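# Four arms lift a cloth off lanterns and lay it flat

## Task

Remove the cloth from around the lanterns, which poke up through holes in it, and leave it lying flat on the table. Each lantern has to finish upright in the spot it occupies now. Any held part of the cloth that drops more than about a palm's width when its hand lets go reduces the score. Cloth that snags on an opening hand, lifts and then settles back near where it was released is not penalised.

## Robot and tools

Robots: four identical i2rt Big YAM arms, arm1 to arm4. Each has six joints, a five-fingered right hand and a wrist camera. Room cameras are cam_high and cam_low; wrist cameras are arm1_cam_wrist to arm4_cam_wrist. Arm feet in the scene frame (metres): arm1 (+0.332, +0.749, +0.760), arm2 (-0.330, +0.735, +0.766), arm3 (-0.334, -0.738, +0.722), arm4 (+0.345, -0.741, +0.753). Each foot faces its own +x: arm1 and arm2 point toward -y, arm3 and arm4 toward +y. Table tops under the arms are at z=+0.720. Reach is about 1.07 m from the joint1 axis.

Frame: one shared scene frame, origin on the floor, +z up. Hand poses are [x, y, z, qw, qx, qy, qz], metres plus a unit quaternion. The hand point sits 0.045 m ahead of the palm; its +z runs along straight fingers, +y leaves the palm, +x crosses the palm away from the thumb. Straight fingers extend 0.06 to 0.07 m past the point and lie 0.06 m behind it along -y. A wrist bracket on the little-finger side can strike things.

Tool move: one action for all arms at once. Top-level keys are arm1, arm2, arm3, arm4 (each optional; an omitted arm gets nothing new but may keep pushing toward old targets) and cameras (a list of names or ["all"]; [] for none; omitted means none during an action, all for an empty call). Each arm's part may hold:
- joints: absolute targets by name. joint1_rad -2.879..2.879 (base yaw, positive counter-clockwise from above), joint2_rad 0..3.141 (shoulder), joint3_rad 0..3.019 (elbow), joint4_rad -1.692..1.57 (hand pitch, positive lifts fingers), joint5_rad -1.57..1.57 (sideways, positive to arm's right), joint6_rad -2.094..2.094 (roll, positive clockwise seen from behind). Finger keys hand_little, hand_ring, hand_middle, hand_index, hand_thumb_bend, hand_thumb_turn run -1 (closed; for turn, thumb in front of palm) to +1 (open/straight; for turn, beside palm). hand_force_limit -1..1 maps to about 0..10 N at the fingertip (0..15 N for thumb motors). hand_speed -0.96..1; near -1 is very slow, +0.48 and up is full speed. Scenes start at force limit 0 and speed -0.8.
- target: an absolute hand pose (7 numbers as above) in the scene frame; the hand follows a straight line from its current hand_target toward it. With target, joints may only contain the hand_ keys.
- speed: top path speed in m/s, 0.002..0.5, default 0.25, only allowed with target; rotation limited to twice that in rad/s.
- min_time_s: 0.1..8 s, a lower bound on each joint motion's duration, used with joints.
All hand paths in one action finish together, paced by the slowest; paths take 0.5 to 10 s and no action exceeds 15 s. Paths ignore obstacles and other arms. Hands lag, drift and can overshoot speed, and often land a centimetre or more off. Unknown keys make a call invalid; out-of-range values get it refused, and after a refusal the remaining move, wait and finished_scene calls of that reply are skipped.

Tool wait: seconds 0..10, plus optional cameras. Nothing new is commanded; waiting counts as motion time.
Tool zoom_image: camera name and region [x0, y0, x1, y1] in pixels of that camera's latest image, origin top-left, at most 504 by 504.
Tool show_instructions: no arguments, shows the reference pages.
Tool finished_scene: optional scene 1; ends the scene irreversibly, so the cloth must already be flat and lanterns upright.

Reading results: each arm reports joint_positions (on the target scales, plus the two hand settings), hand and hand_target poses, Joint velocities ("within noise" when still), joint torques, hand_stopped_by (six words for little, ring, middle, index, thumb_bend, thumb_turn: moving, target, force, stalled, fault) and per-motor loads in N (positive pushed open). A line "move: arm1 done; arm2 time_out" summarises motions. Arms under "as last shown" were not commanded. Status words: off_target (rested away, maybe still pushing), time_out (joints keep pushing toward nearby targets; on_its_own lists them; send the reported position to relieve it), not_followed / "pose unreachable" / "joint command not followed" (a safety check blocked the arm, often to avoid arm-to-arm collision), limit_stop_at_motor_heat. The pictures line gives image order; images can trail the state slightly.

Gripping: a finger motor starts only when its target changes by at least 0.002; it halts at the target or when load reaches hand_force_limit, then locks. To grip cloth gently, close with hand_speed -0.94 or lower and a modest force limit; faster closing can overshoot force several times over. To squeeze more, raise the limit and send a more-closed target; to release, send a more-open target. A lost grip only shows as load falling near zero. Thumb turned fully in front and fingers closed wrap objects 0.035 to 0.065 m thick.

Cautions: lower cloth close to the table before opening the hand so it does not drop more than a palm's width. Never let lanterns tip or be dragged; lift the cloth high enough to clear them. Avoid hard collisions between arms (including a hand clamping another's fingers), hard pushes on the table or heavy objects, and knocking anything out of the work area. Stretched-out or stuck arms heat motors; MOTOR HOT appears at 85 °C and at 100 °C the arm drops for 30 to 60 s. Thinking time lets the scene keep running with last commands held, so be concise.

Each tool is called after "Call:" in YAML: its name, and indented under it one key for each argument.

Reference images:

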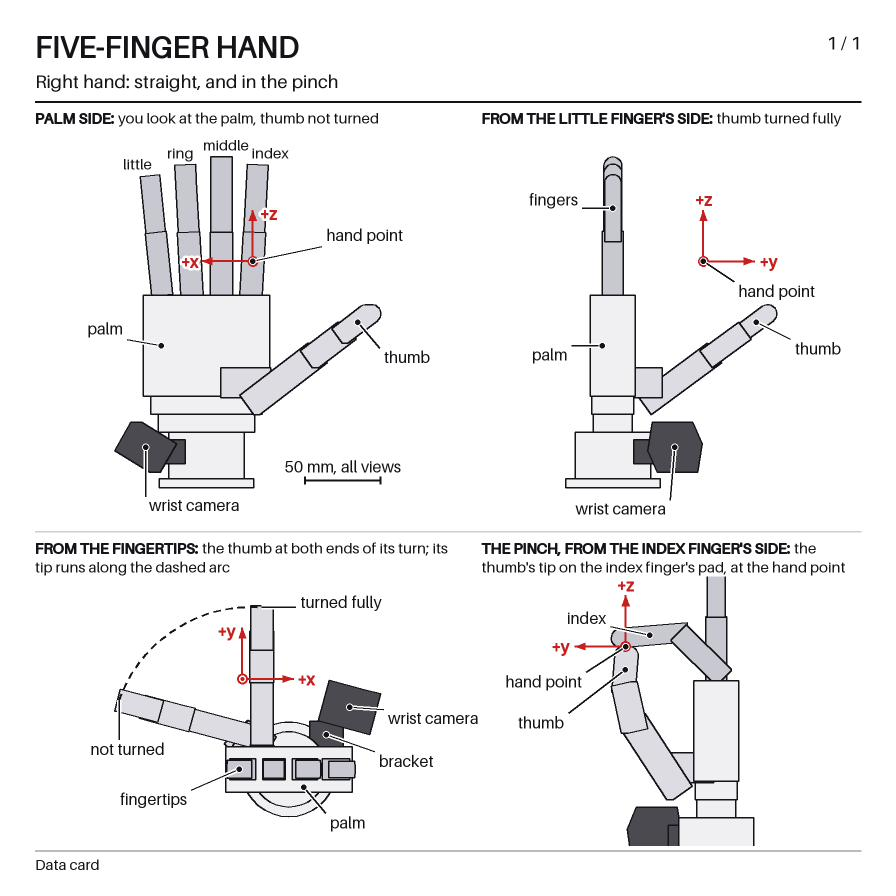

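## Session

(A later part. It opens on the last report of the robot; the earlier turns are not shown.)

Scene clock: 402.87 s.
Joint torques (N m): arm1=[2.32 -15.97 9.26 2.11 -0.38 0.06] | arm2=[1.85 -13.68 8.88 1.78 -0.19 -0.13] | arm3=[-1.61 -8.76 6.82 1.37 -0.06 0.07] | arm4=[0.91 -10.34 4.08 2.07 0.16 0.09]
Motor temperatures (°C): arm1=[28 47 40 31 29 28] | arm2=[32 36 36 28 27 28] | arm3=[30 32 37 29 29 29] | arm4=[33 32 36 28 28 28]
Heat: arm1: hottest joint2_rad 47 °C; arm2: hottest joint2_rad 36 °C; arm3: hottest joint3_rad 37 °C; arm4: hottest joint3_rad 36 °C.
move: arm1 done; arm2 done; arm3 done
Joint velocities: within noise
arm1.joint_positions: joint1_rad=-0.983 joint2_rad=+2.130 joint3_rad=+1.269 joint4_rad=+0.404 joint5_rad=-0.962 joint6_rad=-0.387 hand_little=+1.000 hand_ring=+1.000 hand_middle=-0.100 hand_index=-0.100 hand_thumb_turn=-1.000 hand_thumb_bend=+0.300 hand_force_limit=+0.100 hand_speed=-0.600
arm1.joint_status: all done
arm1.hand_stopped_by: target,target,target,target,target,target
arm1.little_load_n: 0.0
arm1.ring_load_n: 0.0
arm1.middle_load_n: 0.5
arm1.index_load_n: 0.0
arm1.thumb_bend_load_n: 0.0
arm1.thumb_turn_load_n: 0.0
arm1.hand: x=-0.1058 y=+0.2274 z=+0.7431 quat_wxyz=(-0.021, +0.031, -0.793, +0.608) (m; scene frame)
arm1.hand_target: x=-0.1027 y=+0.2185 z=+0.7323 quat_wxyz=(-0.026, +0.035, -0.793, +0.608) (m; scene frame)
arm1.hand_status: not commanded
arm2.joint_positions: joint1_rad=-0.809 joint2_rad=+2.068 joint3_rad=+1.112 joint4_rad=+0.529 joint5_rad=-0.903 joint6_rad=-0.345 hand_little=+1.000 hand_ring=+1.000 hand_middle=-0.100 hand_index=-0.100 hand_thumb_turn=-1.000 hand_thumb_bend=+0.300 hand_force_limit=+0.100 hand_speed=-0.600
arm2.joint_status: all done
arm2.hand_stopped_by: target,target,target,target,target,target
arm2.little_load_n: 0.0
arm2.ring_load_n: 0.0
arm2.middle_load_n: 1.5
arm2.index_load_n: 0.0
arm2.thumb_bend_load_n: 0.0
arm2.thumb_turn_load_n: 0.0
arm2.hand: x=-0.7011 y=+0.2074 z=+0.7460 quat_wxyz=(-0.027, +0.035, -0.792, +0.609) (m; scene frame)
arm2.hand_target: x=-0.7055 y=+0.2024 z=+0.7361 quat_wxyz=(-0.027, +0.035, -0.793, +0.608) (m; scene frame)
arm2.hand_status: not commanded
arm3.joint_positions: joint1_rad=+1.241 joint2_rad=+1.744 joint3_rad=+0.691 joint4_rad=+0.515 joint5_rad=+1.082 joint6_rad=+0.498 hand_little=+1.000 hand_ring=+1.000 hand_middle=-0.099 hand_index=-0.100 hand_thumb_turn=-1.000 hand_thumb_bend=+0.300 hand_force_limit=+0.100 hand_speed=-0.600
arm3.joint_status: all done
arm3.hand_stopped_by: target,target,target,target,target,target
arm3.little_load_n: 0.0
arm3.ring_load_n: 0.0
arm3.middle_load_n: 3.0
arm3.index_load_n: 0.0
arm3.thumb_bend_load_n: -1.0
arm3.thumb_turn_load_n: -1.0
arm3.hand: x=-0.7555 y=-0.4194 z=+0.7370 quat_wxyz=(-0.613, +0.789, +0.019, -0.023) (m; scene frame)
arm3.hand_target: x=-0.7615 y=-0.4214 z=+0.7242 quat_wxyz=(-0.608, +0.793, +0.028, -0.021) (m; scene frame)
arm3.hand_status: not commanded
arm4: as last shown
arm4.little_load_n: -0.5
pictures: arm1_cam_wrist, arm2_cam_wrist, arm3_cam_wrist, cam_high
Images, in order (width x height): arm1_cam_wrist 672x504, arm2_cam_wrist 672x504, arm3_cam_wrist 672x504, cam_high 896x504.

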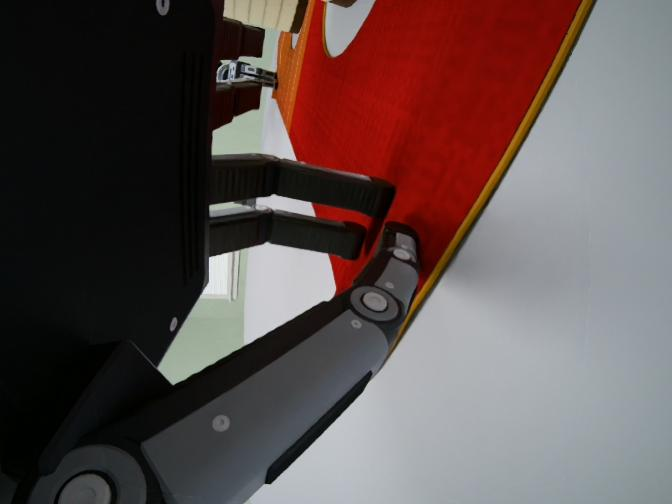

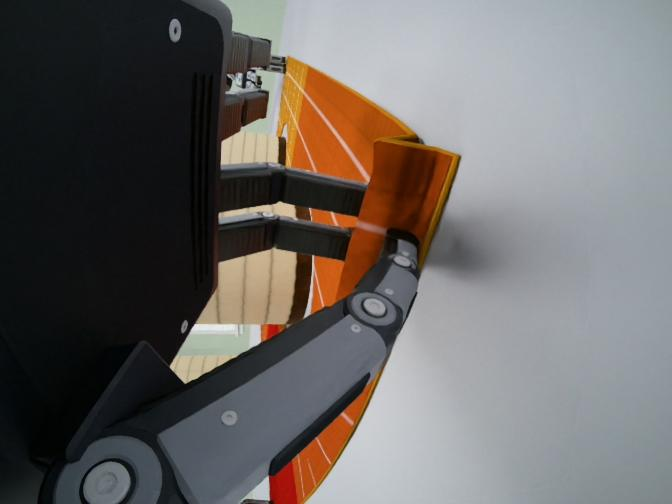

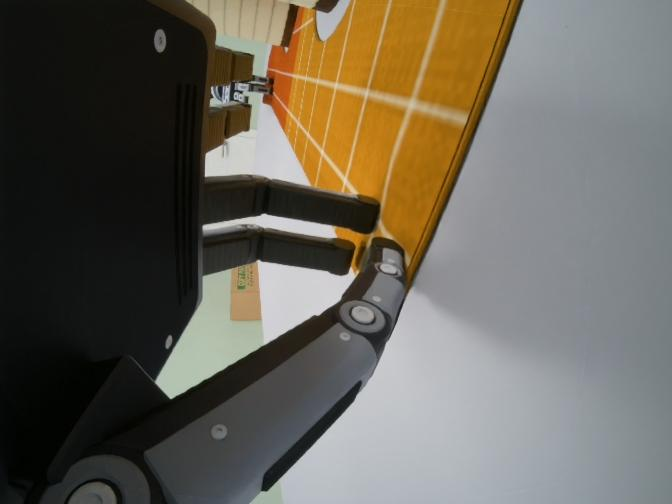

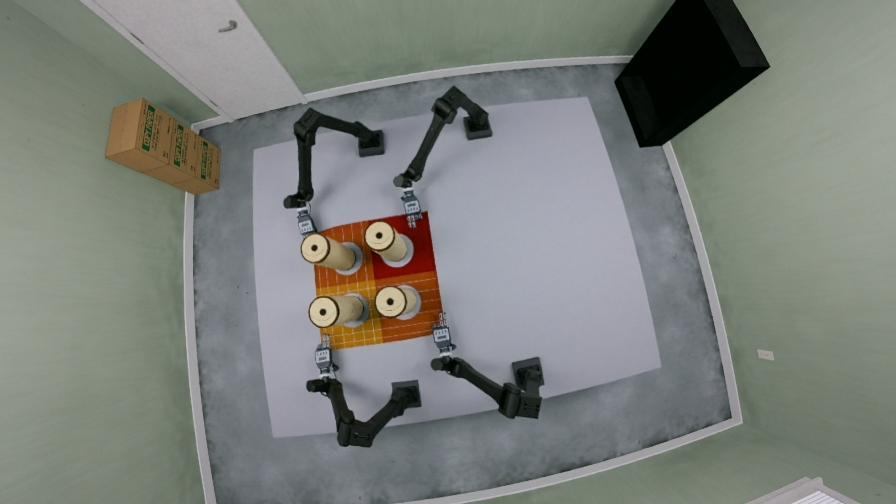

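Call:
move:
  arm1: {"joints": {"hand_speed": 0.0, "hand_index": 0.4, "hand_middle": 0.4}}
  arm2: {"joints": {"hand_speed": -0.7, "hand_force_limit": 0.2, "hand_index": -0.45, "hand_middle": -0.45, "hand_thumb_bend": 0.1}}
  arm3: {"joints": {"hand_speed": -0.7, "hand_force_limit": 0.2, "hand_index": -0.45, "hand_middle": -0.45, "hand_thumb_bend": 0.1}}
  cameras: ["arm2_cam_wrist", "arm3_cam_wrist"]

Call:
move:
  arm1: {"target": [-0.105, 0.185, 0.730, 0.0266, -0.0346, 0.7926, -0.6082], "speed": 0.06}
  cameras: ["arm1_cam_wrist"]

Scene clock: 414.77 s.
Joint torques (N m): arm1=[3.49 -16.44 9.21 2.14 -0.42 0.09] | arm2=[1.49 -13.8 8.68 1.77 -0.18 -0.13] | arm3=[-1.61 -9 6.6 1.33 -0.07 0.08] | arm4=[0.91 -10.46 4.1 2.11 0.16 0.09]
Motor temperatures (°C): arm1=[28 46 40 31 29 28] | arm2=[32 36 36 28 27 28] | arm3=[30 32 37 29 29 29] | arm4=[33 32 36 28 28 28]
Heat: arm1: hottest joint2_rad 46 °C; arm2: hottest joint2_rad 36 °C; arm3: hottest joint3_rad 37 °C; arm4: hottest joint3_rad 36 °C.
move: arm1 done; arm2 off_target; arm3 off_target
Joint velocities: within noise
arm1.joint_positions: joint1_rad=-0.983 joint2_rad=+2.131 joint3_rad=+1.269 joint4_rad=+0.404 joint5_rad=-0.963 joint6_rad=-0.386 hand_little=+1.000 hand_ring=+1.000 hand_middle=+0.400 hand_index=+0.400 hand_thumb_turn=-1.000 hand_thumb_bend=+0.299 hand_force_limit=+0.100 hand_speed=+0.000
arm1.joint_status: all done
arm1.hand_stopped_by: target,target,target,target,target,target
arm1.little_load_n: 0.0
arm1.ring_load_n: -0.5
arm1.middle_load_n: 0.0
arm1.index_load_n: 0.0
arm1.thumb_bend_load_n: -2.0
arm1.thumb_turn_load_n: -0.5
arm1.hand: x=-0.1055 y=+0.2276 z=+0.7421 quat_wxyz=(-0.022, +0.031, -0.793, +0.608) (m; scene frame)
arm1.hand_target: x=-0.1027 y=+0.2185 z=+0.7322 quat_wxyz=(-0.027, +0.035, -0.793, +0.608) (m; scene frame)
arm1.hand_status: not commanded
arm2.joint_positions: joint1_rad=-0.803 joint2_rad=+2.069 joint3_rad=+1.115 joint4_rad=+0.529 joint5_rad=-0.903 joint6_rad=-0.345 hand_little=+1.000 hand_ring=+1.000 hand_middle=-0.206 hand_index=-0.259 hand_thumb_turn=-1.000 hand_thumb_bend=+0.222 hand_force_limit=+0.200 hand_speed=-0.700
arm2.joint_status: hand_middle off_target (ended at -0.206, target -0.450); hand_index off_target (ended at -0.259, target -0.450); hand_thumb_bend off_target (ended at +0.222, target +0.100); the others done
arm2.hand_stopped_by: target,target,force,force,force,target
arm2.little_load_n: 0.0
arm2.ring_load_n: 0.0
arm2.middle_load_n: 4.0
arm2.index_load_n: 10.0
arm2.thumb_bend_load_n: 8.0
arm2.thumb_turn_load_n: -1.0
arm2.hand: x=-0.6988 y=+0.2047 z=+0.7461 quat_wxyz=(-0.028, +0.038, -0.791, +0.610) (m; scene frame)
arm2.hand_target: x=-0.7056 y=+0.2025 z=+0.7361 quat_wxyz=(-0.027, +0.035, -0.793, +0.608) (m; scene frame)
arm2.hand_status: not commanded
arm3.joint_positions: joint1_rad=+1.241 joint2_rad=+1.747 joint3_rad=+0.692 joint4_rad=+0.517 joint5_rad=+1.082 joint6_rad=+0.498 hand_little=+1.000 hand_ring=+1.000 hand_middle=-0.261 hand_index=-0.315 hand_thumb_turn=-1.000 hand_thumb_bend=+0.207 hand_force_limit=+0.200 hand_speed=-0.700
arm3.joint_status: hand_middle off_target (ended at -0.261, target -0.450); hand_index off_target (ended at -0.315, target -0.450); hand_thumb_bend off_target (ended at +0.207, target +0.100); the others done
arm3.hand_stopped_by: target,target,force,force,force,target
arm3.little_load_n: 0.0
arm3.ring_load_n: 0.0
arm3.middle_load_n: 8.5
arm3.index_load_n: 8.5
arm3.thumb_bend_load_n: 9.0
arm3.thumb_turn_load_n: -3.0
arm3.hand: x=-0.7559 y=-0.4193 z=+0.7362 quat_wxyz=(-0.613, +0.789, +0.019, -0.023) (m; scene frame)
arm3.hand_target: x=-0.7615 y=-0.4214 z=+0.7242 quat_wxyz=(-0.608, +0.793, +0.028, -0.021) (m; scene frame)
arm3.hand_status: not commanded
arm4.joint_positions: joint1_rad=+1.190 joint2_rad=+1.865 joint3_rad=+0.827 joint4_rad=+0.464 joint5_rad=+1.069 joint6_rad=+0.530 hand_little=+1.000 hand_ring=+1.000 hand_middle=-0.255 hand_index=-0.290 hand_thumb_turn=-1.000 hand_thumb_bend=+0.209 hand_force_limit=+0.200 hand_speed=-0.700
arm4.joint_status: not commanded
arm4.hand_stopped_by: target,target,force,force,force,target
arm4.little_load_n: 0.0
arm4.ring_load_n: 0.0
arm4.middle_load_n: 15.0
arm4.index_load_n: 7.0
arm4.thumb_bend_load_n: 11.0
arm4.thumb_turn_load_n: 0.0
arm4.hand: x=-0.1206 y=-0.4086 z=+0.7518 quat_wxyz=(-0.612, +0.790, +0.021, -0.023) (m; scene frame)
arm4.hand_target: x=-0.1196 y=-0.4131 z=+0.7383 quat_wxyz=(-0.608, +0.793, +0.028, -0.021) (m; scene frame)
arm4.hand_status: not commanded
pictures: arm2_cam_wrist, arm3_cam_wrist
Images, in order (width x height): arm2_cam_wrist 672x504, arm3_cam_wrist 672x504.

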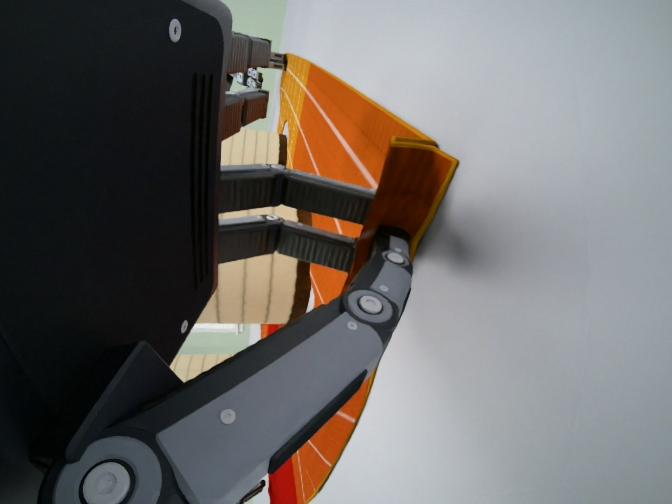

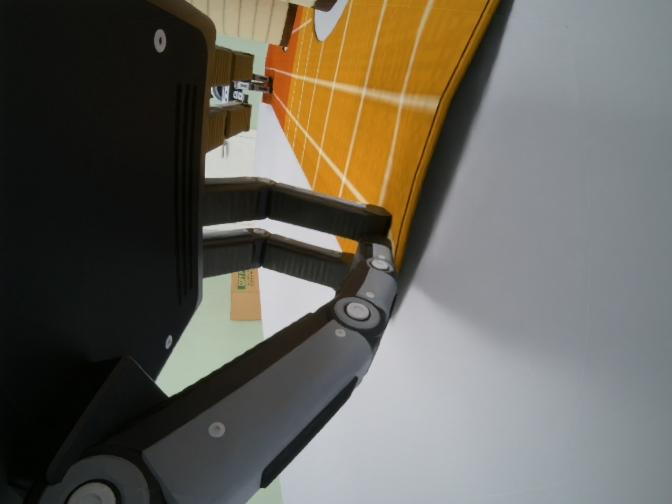

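Scene clock: 415.83 s.
Joint torques (N m): arm1=[3.49 -16.32 10.8 1.62 -0.23 0.07] | arm2=[1.44 -13.8 8.69 1.74 -0.18 -0.13] | arm3=[-1.73 -9.23 6.67 1.32 -0.08 0.08] | arm4=[0.79 -10.29 4.08 2.09 0.17 0.09]
Motor temperatures (°C): arm1=[28 46 40 31 29 28] | arm2=[32 36 36 28 27 28] | arm3=[30 32 37 29 29 29] | arm4=[33 32 36 28 28 28]
Heat: arm1: hottest joint2_rad 46 °C; arm2: hottest joint2_rad 36 °C; arm3: hottest joint3_rad 37 °C; arm4: hottest joint3_rad 36 °C.
move: arm1 off_target
Joint velocities: within noise
arm1.joint_positions: joint1_rad=-0.944 joint2_rad=+2.164 joint3_rad=+1.329 joint4_rad=+0.404 joint5_rad=-0.931 joint6_rad=-0.357 hand_little=+1.000 hand_ring=+1.000 hand_middle=+0.400 hand_index=+0.400 hand_thumb_turn=-1.000 hand_thumb_bend=+0.299 hand_force_limit=+0.100 hand_speed=+0.000
arm1.joint_status: not commanded
arm1.hand_stopped_by: target,target,target,target,target,target
arm1.little_load_n: 0.0
arm1.ring_load_n: 0.0
arm1.middle_load_n: 0.0
arm1.index_load_n: -0.5
arm1.thumb_bend_load_n: -2.0
arm1.thumb_turn_load_n: -0.5
arm1.hand: x=-0.1049 y=+0.1980 z=+0.7421 quat_wxyz=(-0.022, +0.032, -0.792, +0.609) (m; scene frame)
arm1.hand_target: x=-0.1043 y=+0.1858 z=+0.7301 quat_wxyz=(-0.027, +0.035, -0.793, +0.608) (m; scene frame)
arm1.hand_status: off_target (0.018 m and 0.6 deg from the pose sent, 0.044 m and 0.7 deg at the start)
arm2, arm3, arm4: as last shown
arm2.thumb_turn_load_n: -0.5
arm3.thumb_bend_load_n: 8.5
pictures: arm1_cam_wrist
Images, in order (width x height): arm1_cam_wrist 672x504.

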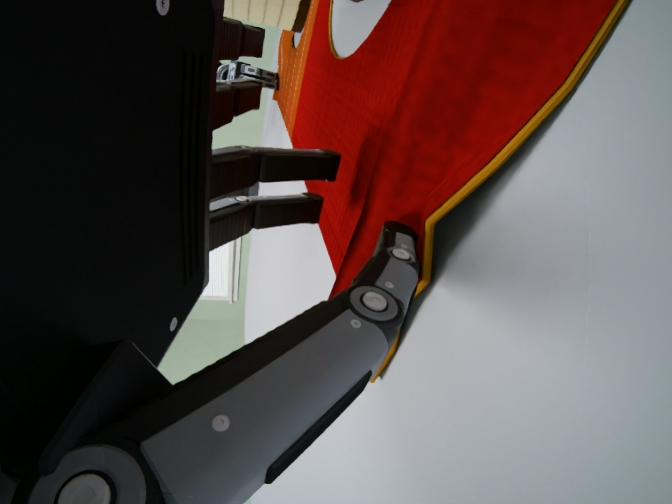

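Call:
zoom_image:
  camera: "arm1_cam_wrist"
  region: [260, 120, 520, 320]

Call:
move:
  arm1: {"joints": {"hand_speed": -0.6, "hand_force_limit": 0.1, "hand_index": -0.1, "hand_middle": -0.1}}
  cameras: ["arm1_cam_wrist", "arm3_cam_wrist"]

Call:
zoom_image:
  camera: "arm1_cam_wrist"
  region: [260, 120, 520, 320]

Call:
zoom_image:
  camera: "arm3_cam_wrist"
  region: [260, 120, 520, 320]

Scaled by 1.938 from the camera's 672x504 image, which has a finer 960x720 frame.

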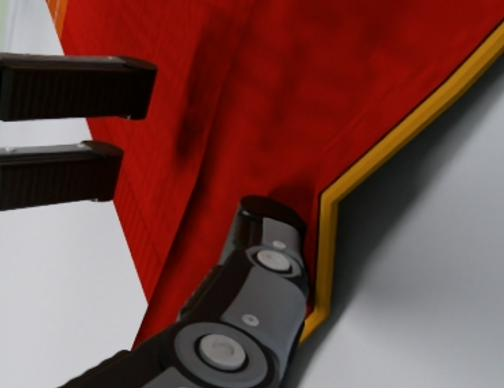

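Scene clock: 420.77 s.
Joint torques (N m): arm1=[2.84 -16.38 10.71 1.78 -0.24 0.08] | arm2=[1.44 -13.92 8.69 1.74 -0.18 -0.14] | arm3=[-1.67 -9.05 6.71 1.32 -0.08 0.08] | arm4=[0.85 -10.4 4.07 2.11 0.17 0.09]
Motor temperatures (°C): arm1=[28 44 40 31 29 28] | arm2=[32 36 36 28 27 28] | arm3=[30 32 37 29 28 29] | arm4=[33 32 36 28 28 28]
Heat: arm1: hottest joint2_rad 44 °C; arm2: hottest joint2_rad 36 °C; arm3: hottest joint3_rad 37 °C; arm4: hottest joint3_rad 36 °C.
move: arm1 done
Joint velocities: within noise
arm1.joint_positions: joint1_rad=-0.943 joint2_rad=+2.164 joint3_rad=+1.330 joint4_rad=+0.404 joint5_rad=-0.930 joint6_rad=-0.357 hand_little=+1.000 hand_ring=+1.000 hand_middle=-0.100 hand_index=-0.100 hand_thumb_turn=-1.000 hand_thumb_bend=+0.300 hand_force_limit=+0.100 hand_speed=-0.600
arm1.joint_status: all done
arm1.hand_stopped_by: target,target,target,target,target,target
arm1.little_load_n: 0.0
arm1.ring_load_n: 0.0
arm1.middle_load_n: 1.0
arm1.index_load_n: 0.0
arm1.thumb_bend_load_n: 0.0
arm1.thumb_turn_load_n: -0.5
arm1.hand: x=-0.1050 y=+0.1973 z=+0.7427 quat_wxyz=(-0.022, +0.032, -0.792, +0.609) (m; scene frame)
arm1.hand_target: x=-0.1043 y=+0.1857 z=+0.7302 quat_wxyz=(-0.027, +0.035, -0.793, +0.608) (m; scene frame)
arm1.hand_status: not commanded
arm2, arm3, arm4: as last shown
arm2.middle_load_n: 4.5
arm2.thumb_turn_load_n: -1.0
arm4.index_load_n: 7.5
pictures: arm1_cam_wrist, arm3_cam_wrist
Images, in order (width x height): arm1_cam_wrist 672x504, arm3_cam_wrist 672x504.

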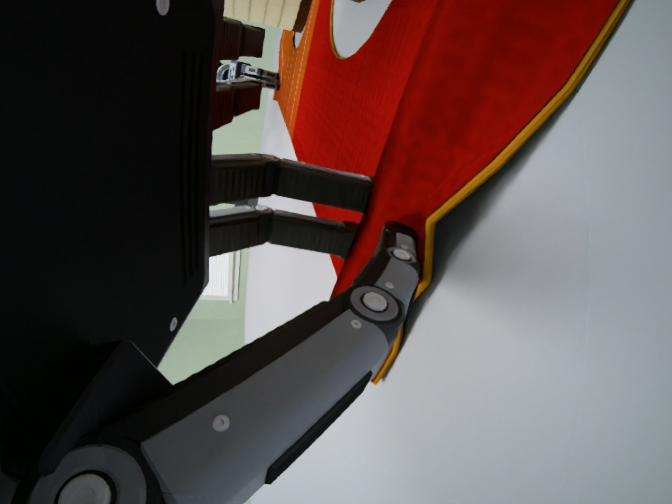

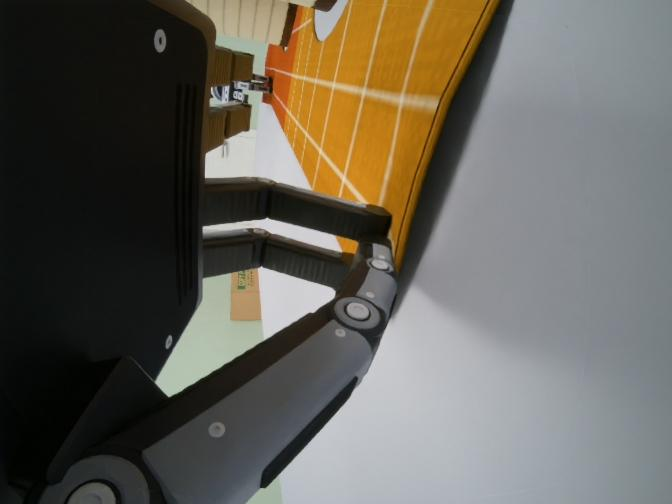

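Scaled by 1.938 from the camera's 672x504 image, which has a finer 960x720 frame.

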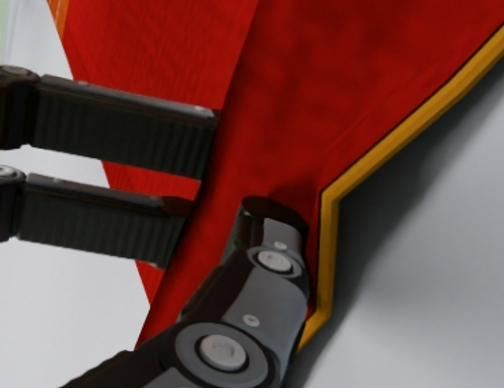

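Scaled by 1.938 from the camera's 672x504 image, which has a finer 960x720 frame.

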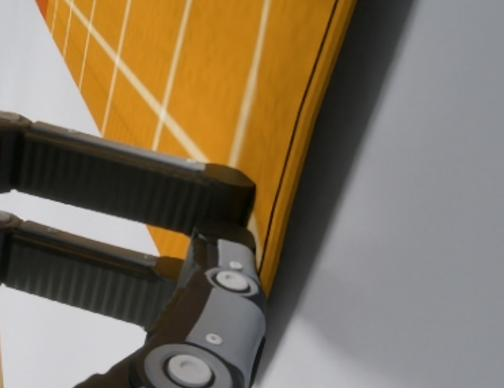

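Call:
move:
  arm1: {"joints": {"hand_speed": -0.7, "hand_force_limit": 0.2, "hand_index": -0.45, "hand_middle": -0.45, "hand_thumb_bend": 0.1}}
  arm3: {"joints": {"hand_speed": -0.3, "hand_index": 0.4, "hand_middle": 0.4, "hand_thumb_bend": 0.3}}
  cameras: ["arm1_cam_wrist", "arm3_cam_wrist"]

Scene clock: 425.93 s.
Joint torques (N m): arm1=[2.73 -16.62 10.52 1.84 -0.22 0.08] | arm2=[1.49 -13.8 8.66 1.73 -0.18 -0.14] | arm3=[-1.9 -9.47 6.6 1.29 -0.01 0.06] | arm4=[0.85 -10.4 4.1 2.11 0.17 0.08]
Motor temperatures (°C): arm1=[28 44 41 31 29 28] | arm2=[32 36 36 28 27 28] | arm3=[30 32 37 29 28 29] | arm4=[33 32 36 28 28 28]
Heat: arm1: hottest joint2_rad 44 °C; arm2: hottest joint2_rad 36 °C; arm3: hottest joint3_rad 37 °C; arm4: hottest joint3_rad 36 °C.
move: arm1 off_target; arm3 done
Joint velocities: within noise
arm1.joint_positions: joint1_rad=-0.943 joint2_rad=+2.164 joint3_rad=+1.330 joint4_rad=+0.404 joint5_rad=-0.930 joint6_rad=-0.356 hand_little=+1.000 hand_ring=+1.000 hand_middle=-0.232 hand_index=-0.287 hand_thumb_turn=-1.000 hand_thumb_bend=+0.223 hand_force_limit=+0.200 hand_speed=-0.700
arm1.joint_status: hand_middle off_target (ended at -0.232, target -0.450); hand_index off_target (ended at -0.287, target -0.450); hand_thumb_bend off_target (ended at +0.223, target +0.100); the others done
arm1.hand_stopped_by: target,target,force,force,force,target
arm1.little_load_n: 0.0
arm1.ring_load_n: 0.0
arm1.middle_load_n: 9.0
arm1.index_load_n: 8.5
arm1.thumb_bend_load_n: 11.5
arm1.thumb_turn_load_n: -0.5
arm1.hand: x=-0.1047 y=+0.1971 z=+0.7425 quat_wxyz=(-0.022, +0.032, -0.792, +0.609) (m; scene frame)
arm1.hand_target: x=-0.1043 y=+0.1857 z=+0.7301 quat_wxyz=(-0.027, +0.035, -0.793, +0.608) (m; scene frame)
arm1.hand_status: not commanded
arm2, arm4: as last shown
arm2.middle_load_n: 3.0
arm2.index_load_n: 9.0
arm2.thumb_bend_load_n: 7.0
arm2.thumb_turn_load_n: -0.5
arm2.hand: x=-0.6987 y=+0.2047 z=+0.7461 quat_wxyz=(-0.028, +0.038, -0.791, +0.610) (m; scene frame)
arm2.hand_target: x=-0.7056 y=+0.2025 z=+0.7362 quat_wxyz=(-0.027, +0.034, -0.793, +0.608) (m; scene frame)
arm3.joint_positions: joint1_rad=+1.242 joint2_rad=+1.751 joint3_rad=+0.693 joint4_rad=+0.519 joint5_rad=+1.081 joint6_rad=+0.499 hand_little=+1.000 hand_ring=+1.000 hand_middle=+0.400 hand_index=+0.400 hand_thumb_turn=-1.000 hand_thumb_bend=+0.298 hand_force_limit=+0.200 hand_speed=-0.300
arm3.joint_status: all done
arm3.hand_stopped_by: target,target,target,target,target,target
arm3.little_load_n: -0.5
arm3.ring_load_n: 0.0
arm3.middle_load_n: 0.0
arm3.index_load_n: 0.0
arm3.thumb_bend_load_n: -5.0
arm3.thumb_turn_load_n: -1.5
arm3.hand: x=-0.7569 y=-0.4198 z=+0.7348 quat_wxyz=(-0.613, +0.790, +0.020, -0.023) (m; scene frame)
arm3.hand_target: x=-0.7615 y=-0.4214 z=+0.7242 quat_wxyz=(-0.608, +0.793, +0.028, -0.021) (m; scene frame)
arm3.hand_status: not commanded
arm4.index_load_n: 7.0
arm4.hand: x=-0.1207 y=-0.4086 z=+0.7519 quat_wxyz=(-0.612, +0.790, +0.021, -0.023) (m; scene frame)
pictures: arm1_cam_wrist, arm3_cam_wrist
Images, in order (width x height): arm1_cam_wrist 672x504, arm3_cam_wrist 672x504.

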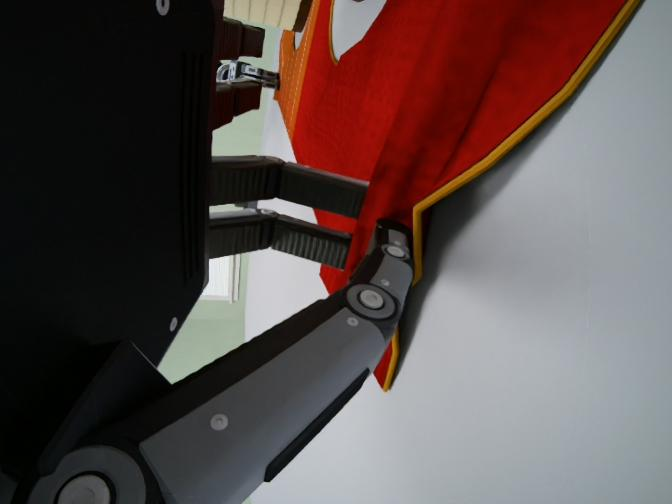

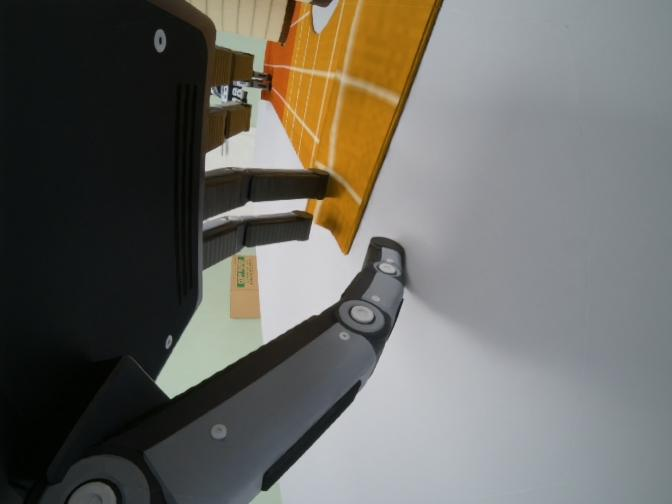

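Call:
move:
  arm3: {"target": [-0.755, -0.421, 0.775, 0.6084, -0.7929, -0.0277, 0.0213], "speed": 0.15}

Call:
move:
  arm3: {"target": [-0.725, -0.388, 0.765, 0.6084, -0.7929, -0.0277, 0.0213], "speed": 0.1}
  cameras: ["arm3_cam_wrist"]

Scene clock: 431.90 s.
Joint torques (N m): arm1=[3.43 -16.15 10.76 1.91 -0.19 0.01] | arm2=[1.55 -13.8 8.66 1.74 -0.18 -0.14] | arm3=[-2.14 -11.93 7.54 1.03 0.19 -0.02] | arm4=[0.85 -10.46 4.1 2.13 0.16 0.08]
Motor temperatures (°C): arm1=[28 43 41 31 29 28] | arm2=[32 36 36 28 27 28] | arm3=[30 32 37 29 28 29] | arm4=[33 32 36 28 28 28]
Heat: arm1: hottest joint2_rad 43 °C; arm2: hottest joint2_rad 36 °C; arm3: hottest joint3_rad 37 °C; arm4: hottest joint3_rad 36 °C.
move: arm3 done
Joint velocities: within noise
arm1, arm2, arm4: as last shown
arm1.middle_load_n: 9.5
arm2.thumb_turn_load_n: -1.0
arm3.joint_positions: joint1_rad=+1.242 joint2_rad=+1.634 joint3_rad=+0.693 joint4_rad=+0.375 joint5_rad=+1.071 joint6_rad=+0.499 hand_little=+1.000 hand_ring=+1.000 hand_middle=+0.400 hand_index=+0.400 hand_thumb_turn=-1.000 hand_thumb_bend=+0.299 hand_force_limit=+0.200 hand_speed=-0.300
arm3.joint_status: not commanded
arm3.hand_stopped_by: target,target,target,target,target,target
arm3.little_load_n: 0.0
arm3.ring_load_n: 0.0
arm3.middle_load_n: 0.0
arm3.index_load_n: 0.0
arm3.thumb_bend_load_n: 0.0
arm3.thumb_turn_load_n: 0.0
arm3.hand: x=-0.7498 y=-0.4237 z=+0.7673 quat_wxyz=(-0.607, +0.794, +0.030, -0.017) (m; scene frame)
arm3.hand_target: x=-0.7549 y=-0.4211 z=+0.7751 quat_wxyz=(-0.609, +0.793, +0.028, -0.021) (m; scene frame)
arm3.hand_status: done (0.010 m and 0.6 deg from the pose sent, 0.040 m and 1.1 deg at the start)
arm4.thumb_bend_load_n: 11.5
pictures: none

Scene clock: 433.03 s.
Joint torques (N m): arm1=[2.26 -16.09 10.82 1.8 -0.2 0.02] | arm2=[1.55 -13.86 8.68 1.74 -0.18 -0.14] | arm3=[-1.96 -10.81 6.28 2.11 0.12 -0.01] | arm4=[0.91 -10.46 4.1 2.13 0.16 0.08]
Motor temperatures (°C): arm1=[28 43 41 31 29 28] | arm2=[32 36 36 28 27 28] | arm3=[30 32 37 29 28 29] | arm4=[33 32 36 28 28 28]
Heat: arm1: hottest joint2_rad 43 °C; arm2: hottest joint2_rad 36 °C; arm3: hottest joint3_rad 37 °C; arm4: hottest joint3_rad 36 °C.
move: arm3 done
Joint velocities: within noise
arm1, arm2, arm4: as last shown
arm2.thumb_turn_load_n: -0.5
arm3.joint_positions: joint1_rad=+1.134 joint2_rad=+1.634 joint3_rad=+0.650 joint4_rad=+0.496 joint5_rad=+0.979 joint6_rad=+0.404 hand_little=+1.000 hand_ring=+1.000 hand_middle=+0.400 hand_index=+0.400 hand_thumb_turn=-1.000 hand_thumb_bend=+0.299 hand_force_limit=+0.200 hand_speed=-0.300
arm3.joint_status: not commanded
arm3.hand_stopped_by: target,target,target,target,target,target
arm3.little_load_n: 0.0
arm3.ring_load_n: 0.0
arm3.middle_load_n: 0.0
arm3.index_load_n: 0.0
arm3.thumb_bend_load_n: 0.0
arm3.thumb_turn_load_n: 0.0
arm3.hand: x=-0.7218 y=-0.3893 z=+0.7618 quat_wxyz=(-0.605, +0.796, +0.029, -0.016) (m; scene frame)
arm3.hand_target: x=-0.7249 y=-0.3880 z=+0.7650 quat_wxyz=(-0.608, +0.793, +0.028, -0.021) (m; scene frame)
arm3.hand_status: done (0.005 m and 0.8 deg from the pose sent, 0.043 m and 0.6 deg at the start)
arm4.thumb_bend_load_n: 11.0
pictures: arm3_cam_wrist
Images, in order (width x height): arm3_cam_wrist 672x504.

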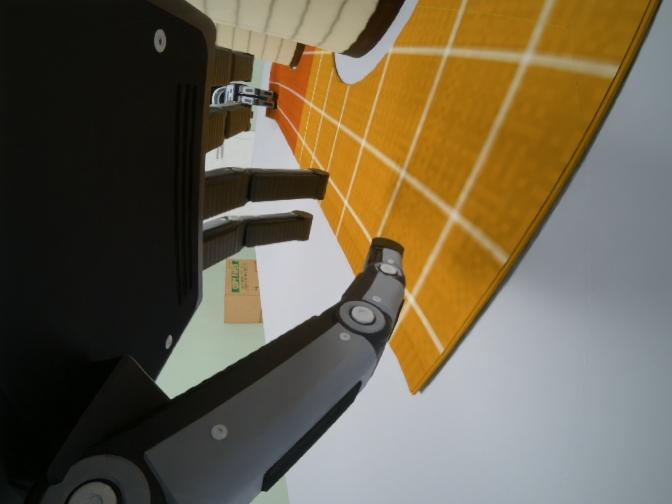

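Call:
move:
  arm3: {"target": [-0.747, -0.390, 0.752, 0.6084, -0.7929, -0.0277, 0.0213], "speed": 0.08}

Call:
move:
  arm3: {"target": [-0.747, -0.390, 0.724, 0.6084, -0.7929, -0.0277, 0.0213], "speed": 0.06}
  cameras: ["arm3_cam_wrist"]

Scene clock: 438.83 s.
Joint torques (N m): arm1=[3.02 -16.73 10.67 1.7 -0.19 0.06] | arm2=[1.49 -13.86 8.7 1.74 -0.18 -0.14] | arm3=[-2.26 -10.81 8.83 2.03 0.39 0.11] | arm4=[0.91 -10.29 4.1 2.11 0.17 0.08]
Motor temperatures (°C): arm1=[28 42 42 31 29 28] | arm2=[32 36 35 28 27 28] | arm3=[30 32 37 29 28 29] | arm4=[33 32 36 28 28 28]
Heat: arm1: hottest joint2_rad 42 °C; arm2: hottest joint2_rad 36 °C; arm3: hottest joint3_rad 37 °C; arm4: hottest joint3_rad 36 °C.
move: arm3 off_target
Joint velocities: within noise
arm1, arm2, arm4: as last shown
arm1.middle_load_n: 9.0
arm2.index_load_n: 8.5
arm3.joint_positions: joint1_rad=+1.155 joint2_rad=+1.695 joint3_rad=+0.662 joint4_rad=+0.497 joint5_rad=+0.997 joint6_rad=+0.412 hand_little=+1.000 hand_ring=+1.000 hand_middle=+0.400 hand_index=+0.400 hand_thumb_turn=-1.000 hand_thumb_bend=+0.299 hand_force_limit=+0.200 hand_speed=-0.300
arm3.joint_status: not commanded
arm3.hand_stopped_by: target,target,target,target,target,target
arm3.little_load_n: -0.5
arm3.ring_load_n: 0.0
arm3.middle_load_n: -0.5
arm3.index_load_n: 0.0
arm3.thumb_bend_load_n: 0.0
arm3.thumb_turn_load_n: 0.0
arm3.hand: x=-0.7260 y=-0.3964 z=+0.7386 quat_wxyz=(-0.599, +0.800, +0.042, -0.001) (m; scene frame)
arm3.hand_target: x=-0.7462 y=-0.3906 z=+0.7525 quat_wxyz=(-0.608, +0.793, +0.028, -0.021) (m; scene frame)
arm3.hand_status: off_target (0.026 m and 3.2 deg from the pose sent, 0.027 m and 0.8 deg at the start)
arm4.index_load_n: 6.5
arm4.thumb_bend_load_n: 11.5
pictures: none

Scene clock: 439.80 s.
Joint torques (N m): arm1=[2.02 -16.32 10.67 1.78 -0.21 0.08] | arm2=[1.44 -13.92 8.69 1.76 -0.18 -0.14] | arm3=[-1.44 -8.12 7.31 1.57 -0.11 0.09] | arm4=[0.85 -10.34 4.1 2.1 0.19 0.07]
Motor temperatures (°C): arm1=[28 42 42 31 29 28] | arm2=[32 36 35 28 27 28] | arm3=[30 32 37 29 28 29] | arm4=[33 32 36 28 28 28]
Heat: arm1: hottest joint2_rad 42 °C; arm2: hottest joint2_rad 36 °C; arm3: hottest joint3_rad 37 °C; arm4: hottest joint3_rad 36 °C.
move: arm3 off_target
Joint velocities: within noise
arm1, arm2, arm4: as last shown
arm1.middle_load_n: 9.5
arm2.index_load_n: 9.0
arm2.thumb_bend_load_n: 7.5
arm2.hand_target: x=-0.7056 y=+0.2025 z=+0.7361 quat_wxyz=(-0.027, +0.035, -0.793, +0.608) (m; scene frame)
arm3.joint_positions: joint1_rad=+1.155 joint2_rad=+1.746 joint3_rad=+0.671 joint4_rad=+0.603 joint5_rad=+1.010 joint6_rad=+0.414 hand_little=+1.000 hand_ring=+1.000 hand_middle=+0.400 hand_index=+0.400 hand_thumb_turn=-1.000 hand_thumb_bend=+0.298 hand_force_limit=+0.200 hand_speed=-0.300
arm3.joint_status: not commanded
arm3.hand_stopped_by: target,target,target,target,target,target
arm3.little_load_n: 0.0
arm3.ring_load_n: 0.0
arm3.middle_load_n: 0.0
arm3.index_load_n: 0.0
arm3.thumb_bend_load_n: -5.5
arm3.thumb_turn_load_n: -3.5
arm3.hand: x=-0.7366 y=-0.3893 z=+0.7361 quat_wxyz=(-0.613, +0.790, +0.020, -0.019) (m; scene frame)
arm3.hand_target: x=-0.7464 y=-0.3904 z=+0.7243 quat_wxyz=(-0.608, +0.793, +0.028, -0.021) (m; scene frame)
arm3.hand_status: off_target (0.016 m and 1.1 deg from the pose sent, 0.026 m and 3.2 deg at the start)
arm4.joint_positions: joint1_rad=+1.190 joint2_rad=+1.865 joint3_rad=+0.827 joint4_rad=+0.464 joint5_rad=+1.069 joint6_rad=+0.532 hand_little=+1.000 hand_ring=+1.000 hand_middle=-0.255 hand_index=-0.290 hand_thumb_turn=-1.000 hand_thumb_bend=+0.209 hand_force_limit=+0.200 hand_speed=-0.700
arm4.hand: x=-0.1209 y=-0.4086 z=+0.7518 quat_wxyz=(-0.612, +0.790, +0.020, -0.024) (m; scene frame)
arm4.hand_target: x=-0.1196 y=-0.4131 z=+0.7382 quat_wxyz=(-0.608, +0.793, +0.028, -0.021) (m; scene frame)
pictures: arm3_cam_wrist
Images, in order (width x height): arm3_cam_wrist 672x504.

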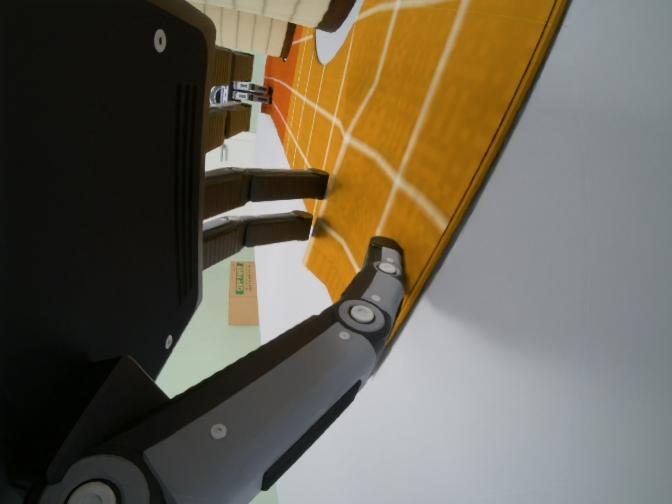

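Call:
move:
  arm3: {"target": [-0.747, -0.358, 0.725, 0.6084, -0.7929, -0.0277, 0.0213], "speed": 0.06}
  cameras: ["arm3_cam_wrist"]

Call:
zoom_image:
  camera: "arm3_cam_wrist"
  region: [260, 120, 520, 320]

Scene clock: 443.73 s.
Joint torques (N m): arm1=[2.32 -16.56 10.7 1.7 -0.21 0.06] | arm2=[1.44 -13.8 8.68 1.74 -0.18 -0.14] | arm3=[-2.67 -9.17 7.45 1.61 -0.24 -0.11] | arm4=[0.91 -10.34 4.11 2 0.32 0.02]
Motor temperatures (°C): arm1=[28 41 42 31 29 28] | arm2=[32 36 35 28 27 28] | arm3=[30 32 37 29 28 29] | arm4=[33 32 36 28 28 28]
Heat: arm1: hottest joint3_rad 42 °C; arm2: hottest joint2_rad 36 °C; arm3: hottest joint3_rad 37 °C; arm4: hottest joint3_rad 36 °C.
move: arm3 off_target
Joint velocities: within noise
arm1: as last shown
arm2.joint_positions: joint1_rad=-0.803 joint2_rad=+2.069 joint3_rad=+1.115 joint4_rad=+0.529 joint5_rad=-0.903 joint6_rad=-0.345 hand_little=+1.000 hand_ring=+1.000 hand_middle=-0.206 hand_index=-0.259 hand_thumb_turn=-1.000 hand_thumb_bend=+0.222 hand_force_limit=+0.200 hand_speed=-0.700
arm2.joint_status: not commanded
arm2.hand_stopped_by: target,target,force,force,force,target
arm2.little_load_n: 0.0
arm2.ring_load_n: 0.0
arm2.middle_load_n: 3.0
arm2.index_load_n: 9.0
arm2.thumb_bend_load_n: 7.0
arm2.thumb_turn_load_n: -1.0
arm2.hand: x=-0.6987 y=+0.2047 z=+0.7461 quat_wxyz=(-0.028, +0.038, -0.791, +0.610) (m; scene frame)
arm2.hand_target: x=-0.7056 y=+0.2025 z=+0.7361 quat_wxyz=(-0.027, +0.035, -0.793, +0.608) (m; scene frame)
arm2.hand_status: not commanded
arm3.joint_positions: joint1_rad=+1.101 joint2_rad=+1.775 joint3_rad=+0.709 joint4_rad=+0.634 joint5_rad=+0.951 joint6_rad=+0.374 hand_little=+1.000 hand_ring=+1.000 hand_middle=+0.400 hand_index=+0.400 hand_thumb_turn=-1.000 hand_thumb_bend=+0.298 hand_force_limit=+0.200 hand_speed=-0.300
arm3.joint_status: not commanded
arm3.hand_stopped_by: target,target,target,target,target,target
arm3.little_load_n: 0.0
arm3.ring_load_n: 0.0
arm3.middle_load_n: 0.0
arm3.index_load_n: 0.0
arm3.thumb_bend_load_n: -4.5
arm3.thumb_turn_load_n: -2.0
arm3.hand: x=-0.7417 y=-0.3636 z=+0.7362 quat_wxyz=(-0.612, +0.790, +0.021, -0.025) (m; scene frame)
arm3.hand_target: x=-0.7465 y=-0.3585 z=+0.7251 quat_wxyz=(-0.608, +0.793, +0.028, -0.021) (m; scene frame)
arm3.hand_status: off_target (0.014 m and 1.0 deg from the pose sent, 0.035 m and 1.1 deg at the start)
arm4.joint_positions: joint1_rad=+1.190 joint2_rad=+1.865 joint3_rad=+0.827 joint4_rad=+0.466 joint5_rad=+1.065 joint6_rad=+0.535 hand_little=+1.000 hand_ring=+1.000 hand_middle=-0.255 hand_index=-0.290 hand_thumb_turn=-1.000 hand_thumb_bend=+0.209 hand_force_limit=+0.200 hand_speed=-0.700
arm4.joint_status: not commanded
arm4.hand_stopped_by: target,target,force,force,force,target
arm4.little_load_n: 0.0
arm4.ring_load_n: 0.0
arm4.middle_load_n: 14.5
arm4.index_load_n: 6.5
arm4.thumb_bend_load_n: 11.0
arm4.thumb_turn_load_n: 0.5
arm4.hand: x=-0.1219 y=-0.4088 z=+0.7520 quat_wxyz=(-0.612, +0.790, +0.019, -0.027) (m; scene frame)
arm4.hand_target: x=-0.1196 y=-0.4131 z=+0.7382 quat_wxyz=(-0.608, +0.793, +0.028, -0.021) (m; scene frame)
arm4.hand_status: not commanded
pictures: arm3_cam_wrist
Images, in order (width x height): arm3_cam_wrist 672x504.

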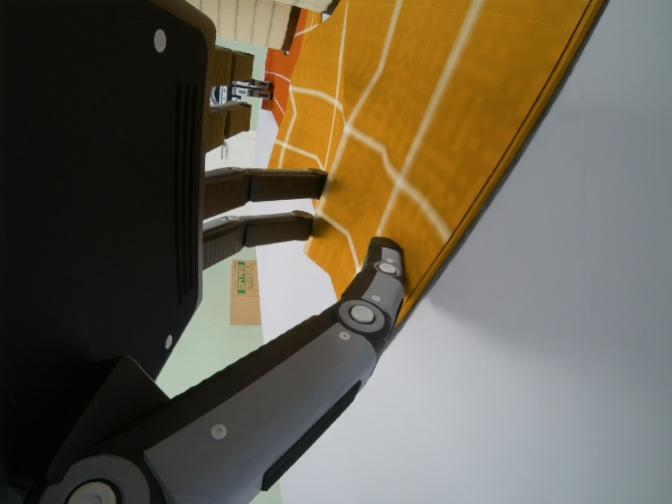

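Scaled by 1.938 from the camera's 672x504 image, which has a finer 960x720 frame.

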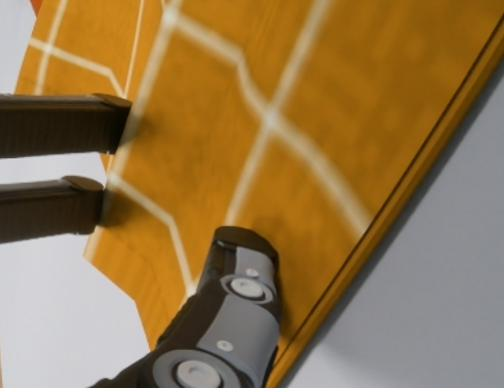

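Call:
move:
  arm3: {"joints": {"hand_speed": -0.6, "hand_force_limit": 0.1, "hand_index": -0.1, "hand_middle": -0.1}}
  cameras: ["arm3_cam_wrist"]

Call:
zoom_image:
  camera: "arm3_cam_wrist"
  region: [260, 120, 520, 320]

Scene clock: 447.60 s.
Joint torques (N m): arm1=[2.9 -16.73 10.86 1.81 -0.25 0.05] | arm2=[1.44 -13.86 8.69 1.74 -0.18 -0.14] | arm3=[-2.26 -9.35 7.17 1.54 -0.24 -0.04] | arm4=[0.85 -10.4 4.08 2.03 0.32 0.03]
Motor temperatures (°C): arm1=[28 41 42 31 29 28] | arm2=[32 36 35 28 27 28] | arm3=[30 32 37 29 28 29] | arm4=[33 32 36 28 28 28]
Heat: arm1: hottest joint3_rad 42 °C; arm2: hottest joint2_rad 36 °C; arm3: hottest joint3_rad 37 °C; arm4: hottest joint3_rad 36 °C.
move: arm3 done
Joint velocities: within noise
arm1, arm2, arm4: as last shown
arm1.middle_load_n: 9.0
arm2.ring_load_n: -0.5
arm2.index_load_n: 8.5
arm2.thumb_turn_load_n: -0.5
arm3.joint_positions: joint1_rad=+1.099 joint2_rad=+1.777 joint3_rad=+0.713 joint4_rad=+0.636 joint5_rad=+0.951 joint6_rad=+0.373 hand_little=+1.000 hand_ring=+1.000 hand_middle=-0.100 hand_index=-0.100 hand_thumb_turn=-1.000 hand_thumb_bend=+0.299 hand_force_limit=+0.100 hand_speed=-0.600
arm3.joint_status: all done
arm3.hand_stopped_by: target,target,target,target,target,target
arm3.little_load_n: 0.0
arm3.ring_load_n: 0.0
arm3.middle_load_n: 0.5
arm3.index_load_n: 0.0
arm3.thumb_bend_load_n: -0.5
arm3.thumb_turn_load_n: -1.0
arm3.hand: x=-0.7422 y=-0.3616 z=+0.7370 quat_wxyz=(-0.613, +0.790, +0.019, -0.026) (m; scene frame)
arm3.hand_target: x=-0.7466 y=-0.3585 z=+0.7251 quat_wxyz=(-0.608, +0.793, +0.028, -0.021) (m; scene frame)
arm3.hand_status: not commanded
arm4.middle_load_n: 15.0
arm4.hand_target: x=-0.1195 y=-0.4131 z=+0.7382 quat_wxyz=(-0.608, +0.793, +0.028, -0.021) (m; scene frame)
pictures: arm3_cam_wrist
Images, in order (width x height): arm3_cam_wrist 672x504.

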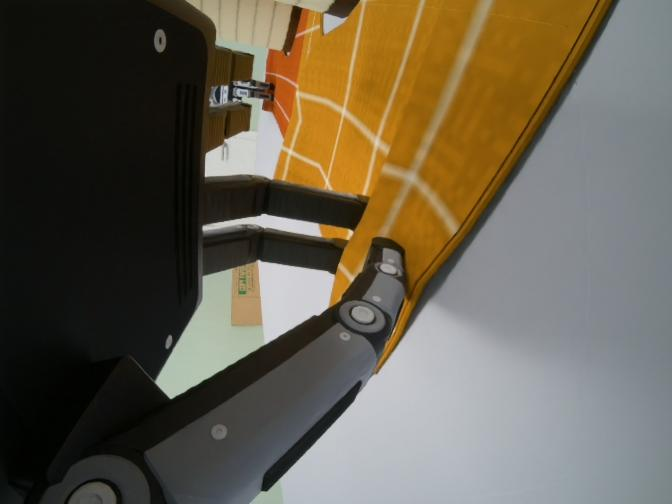

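Scaled by 1.938 from the camera's 672x504 image, which has a finer 960x720 frame.

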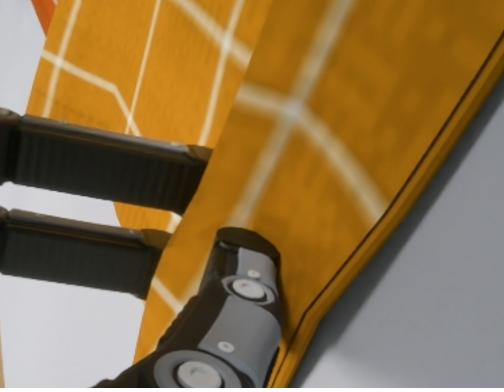

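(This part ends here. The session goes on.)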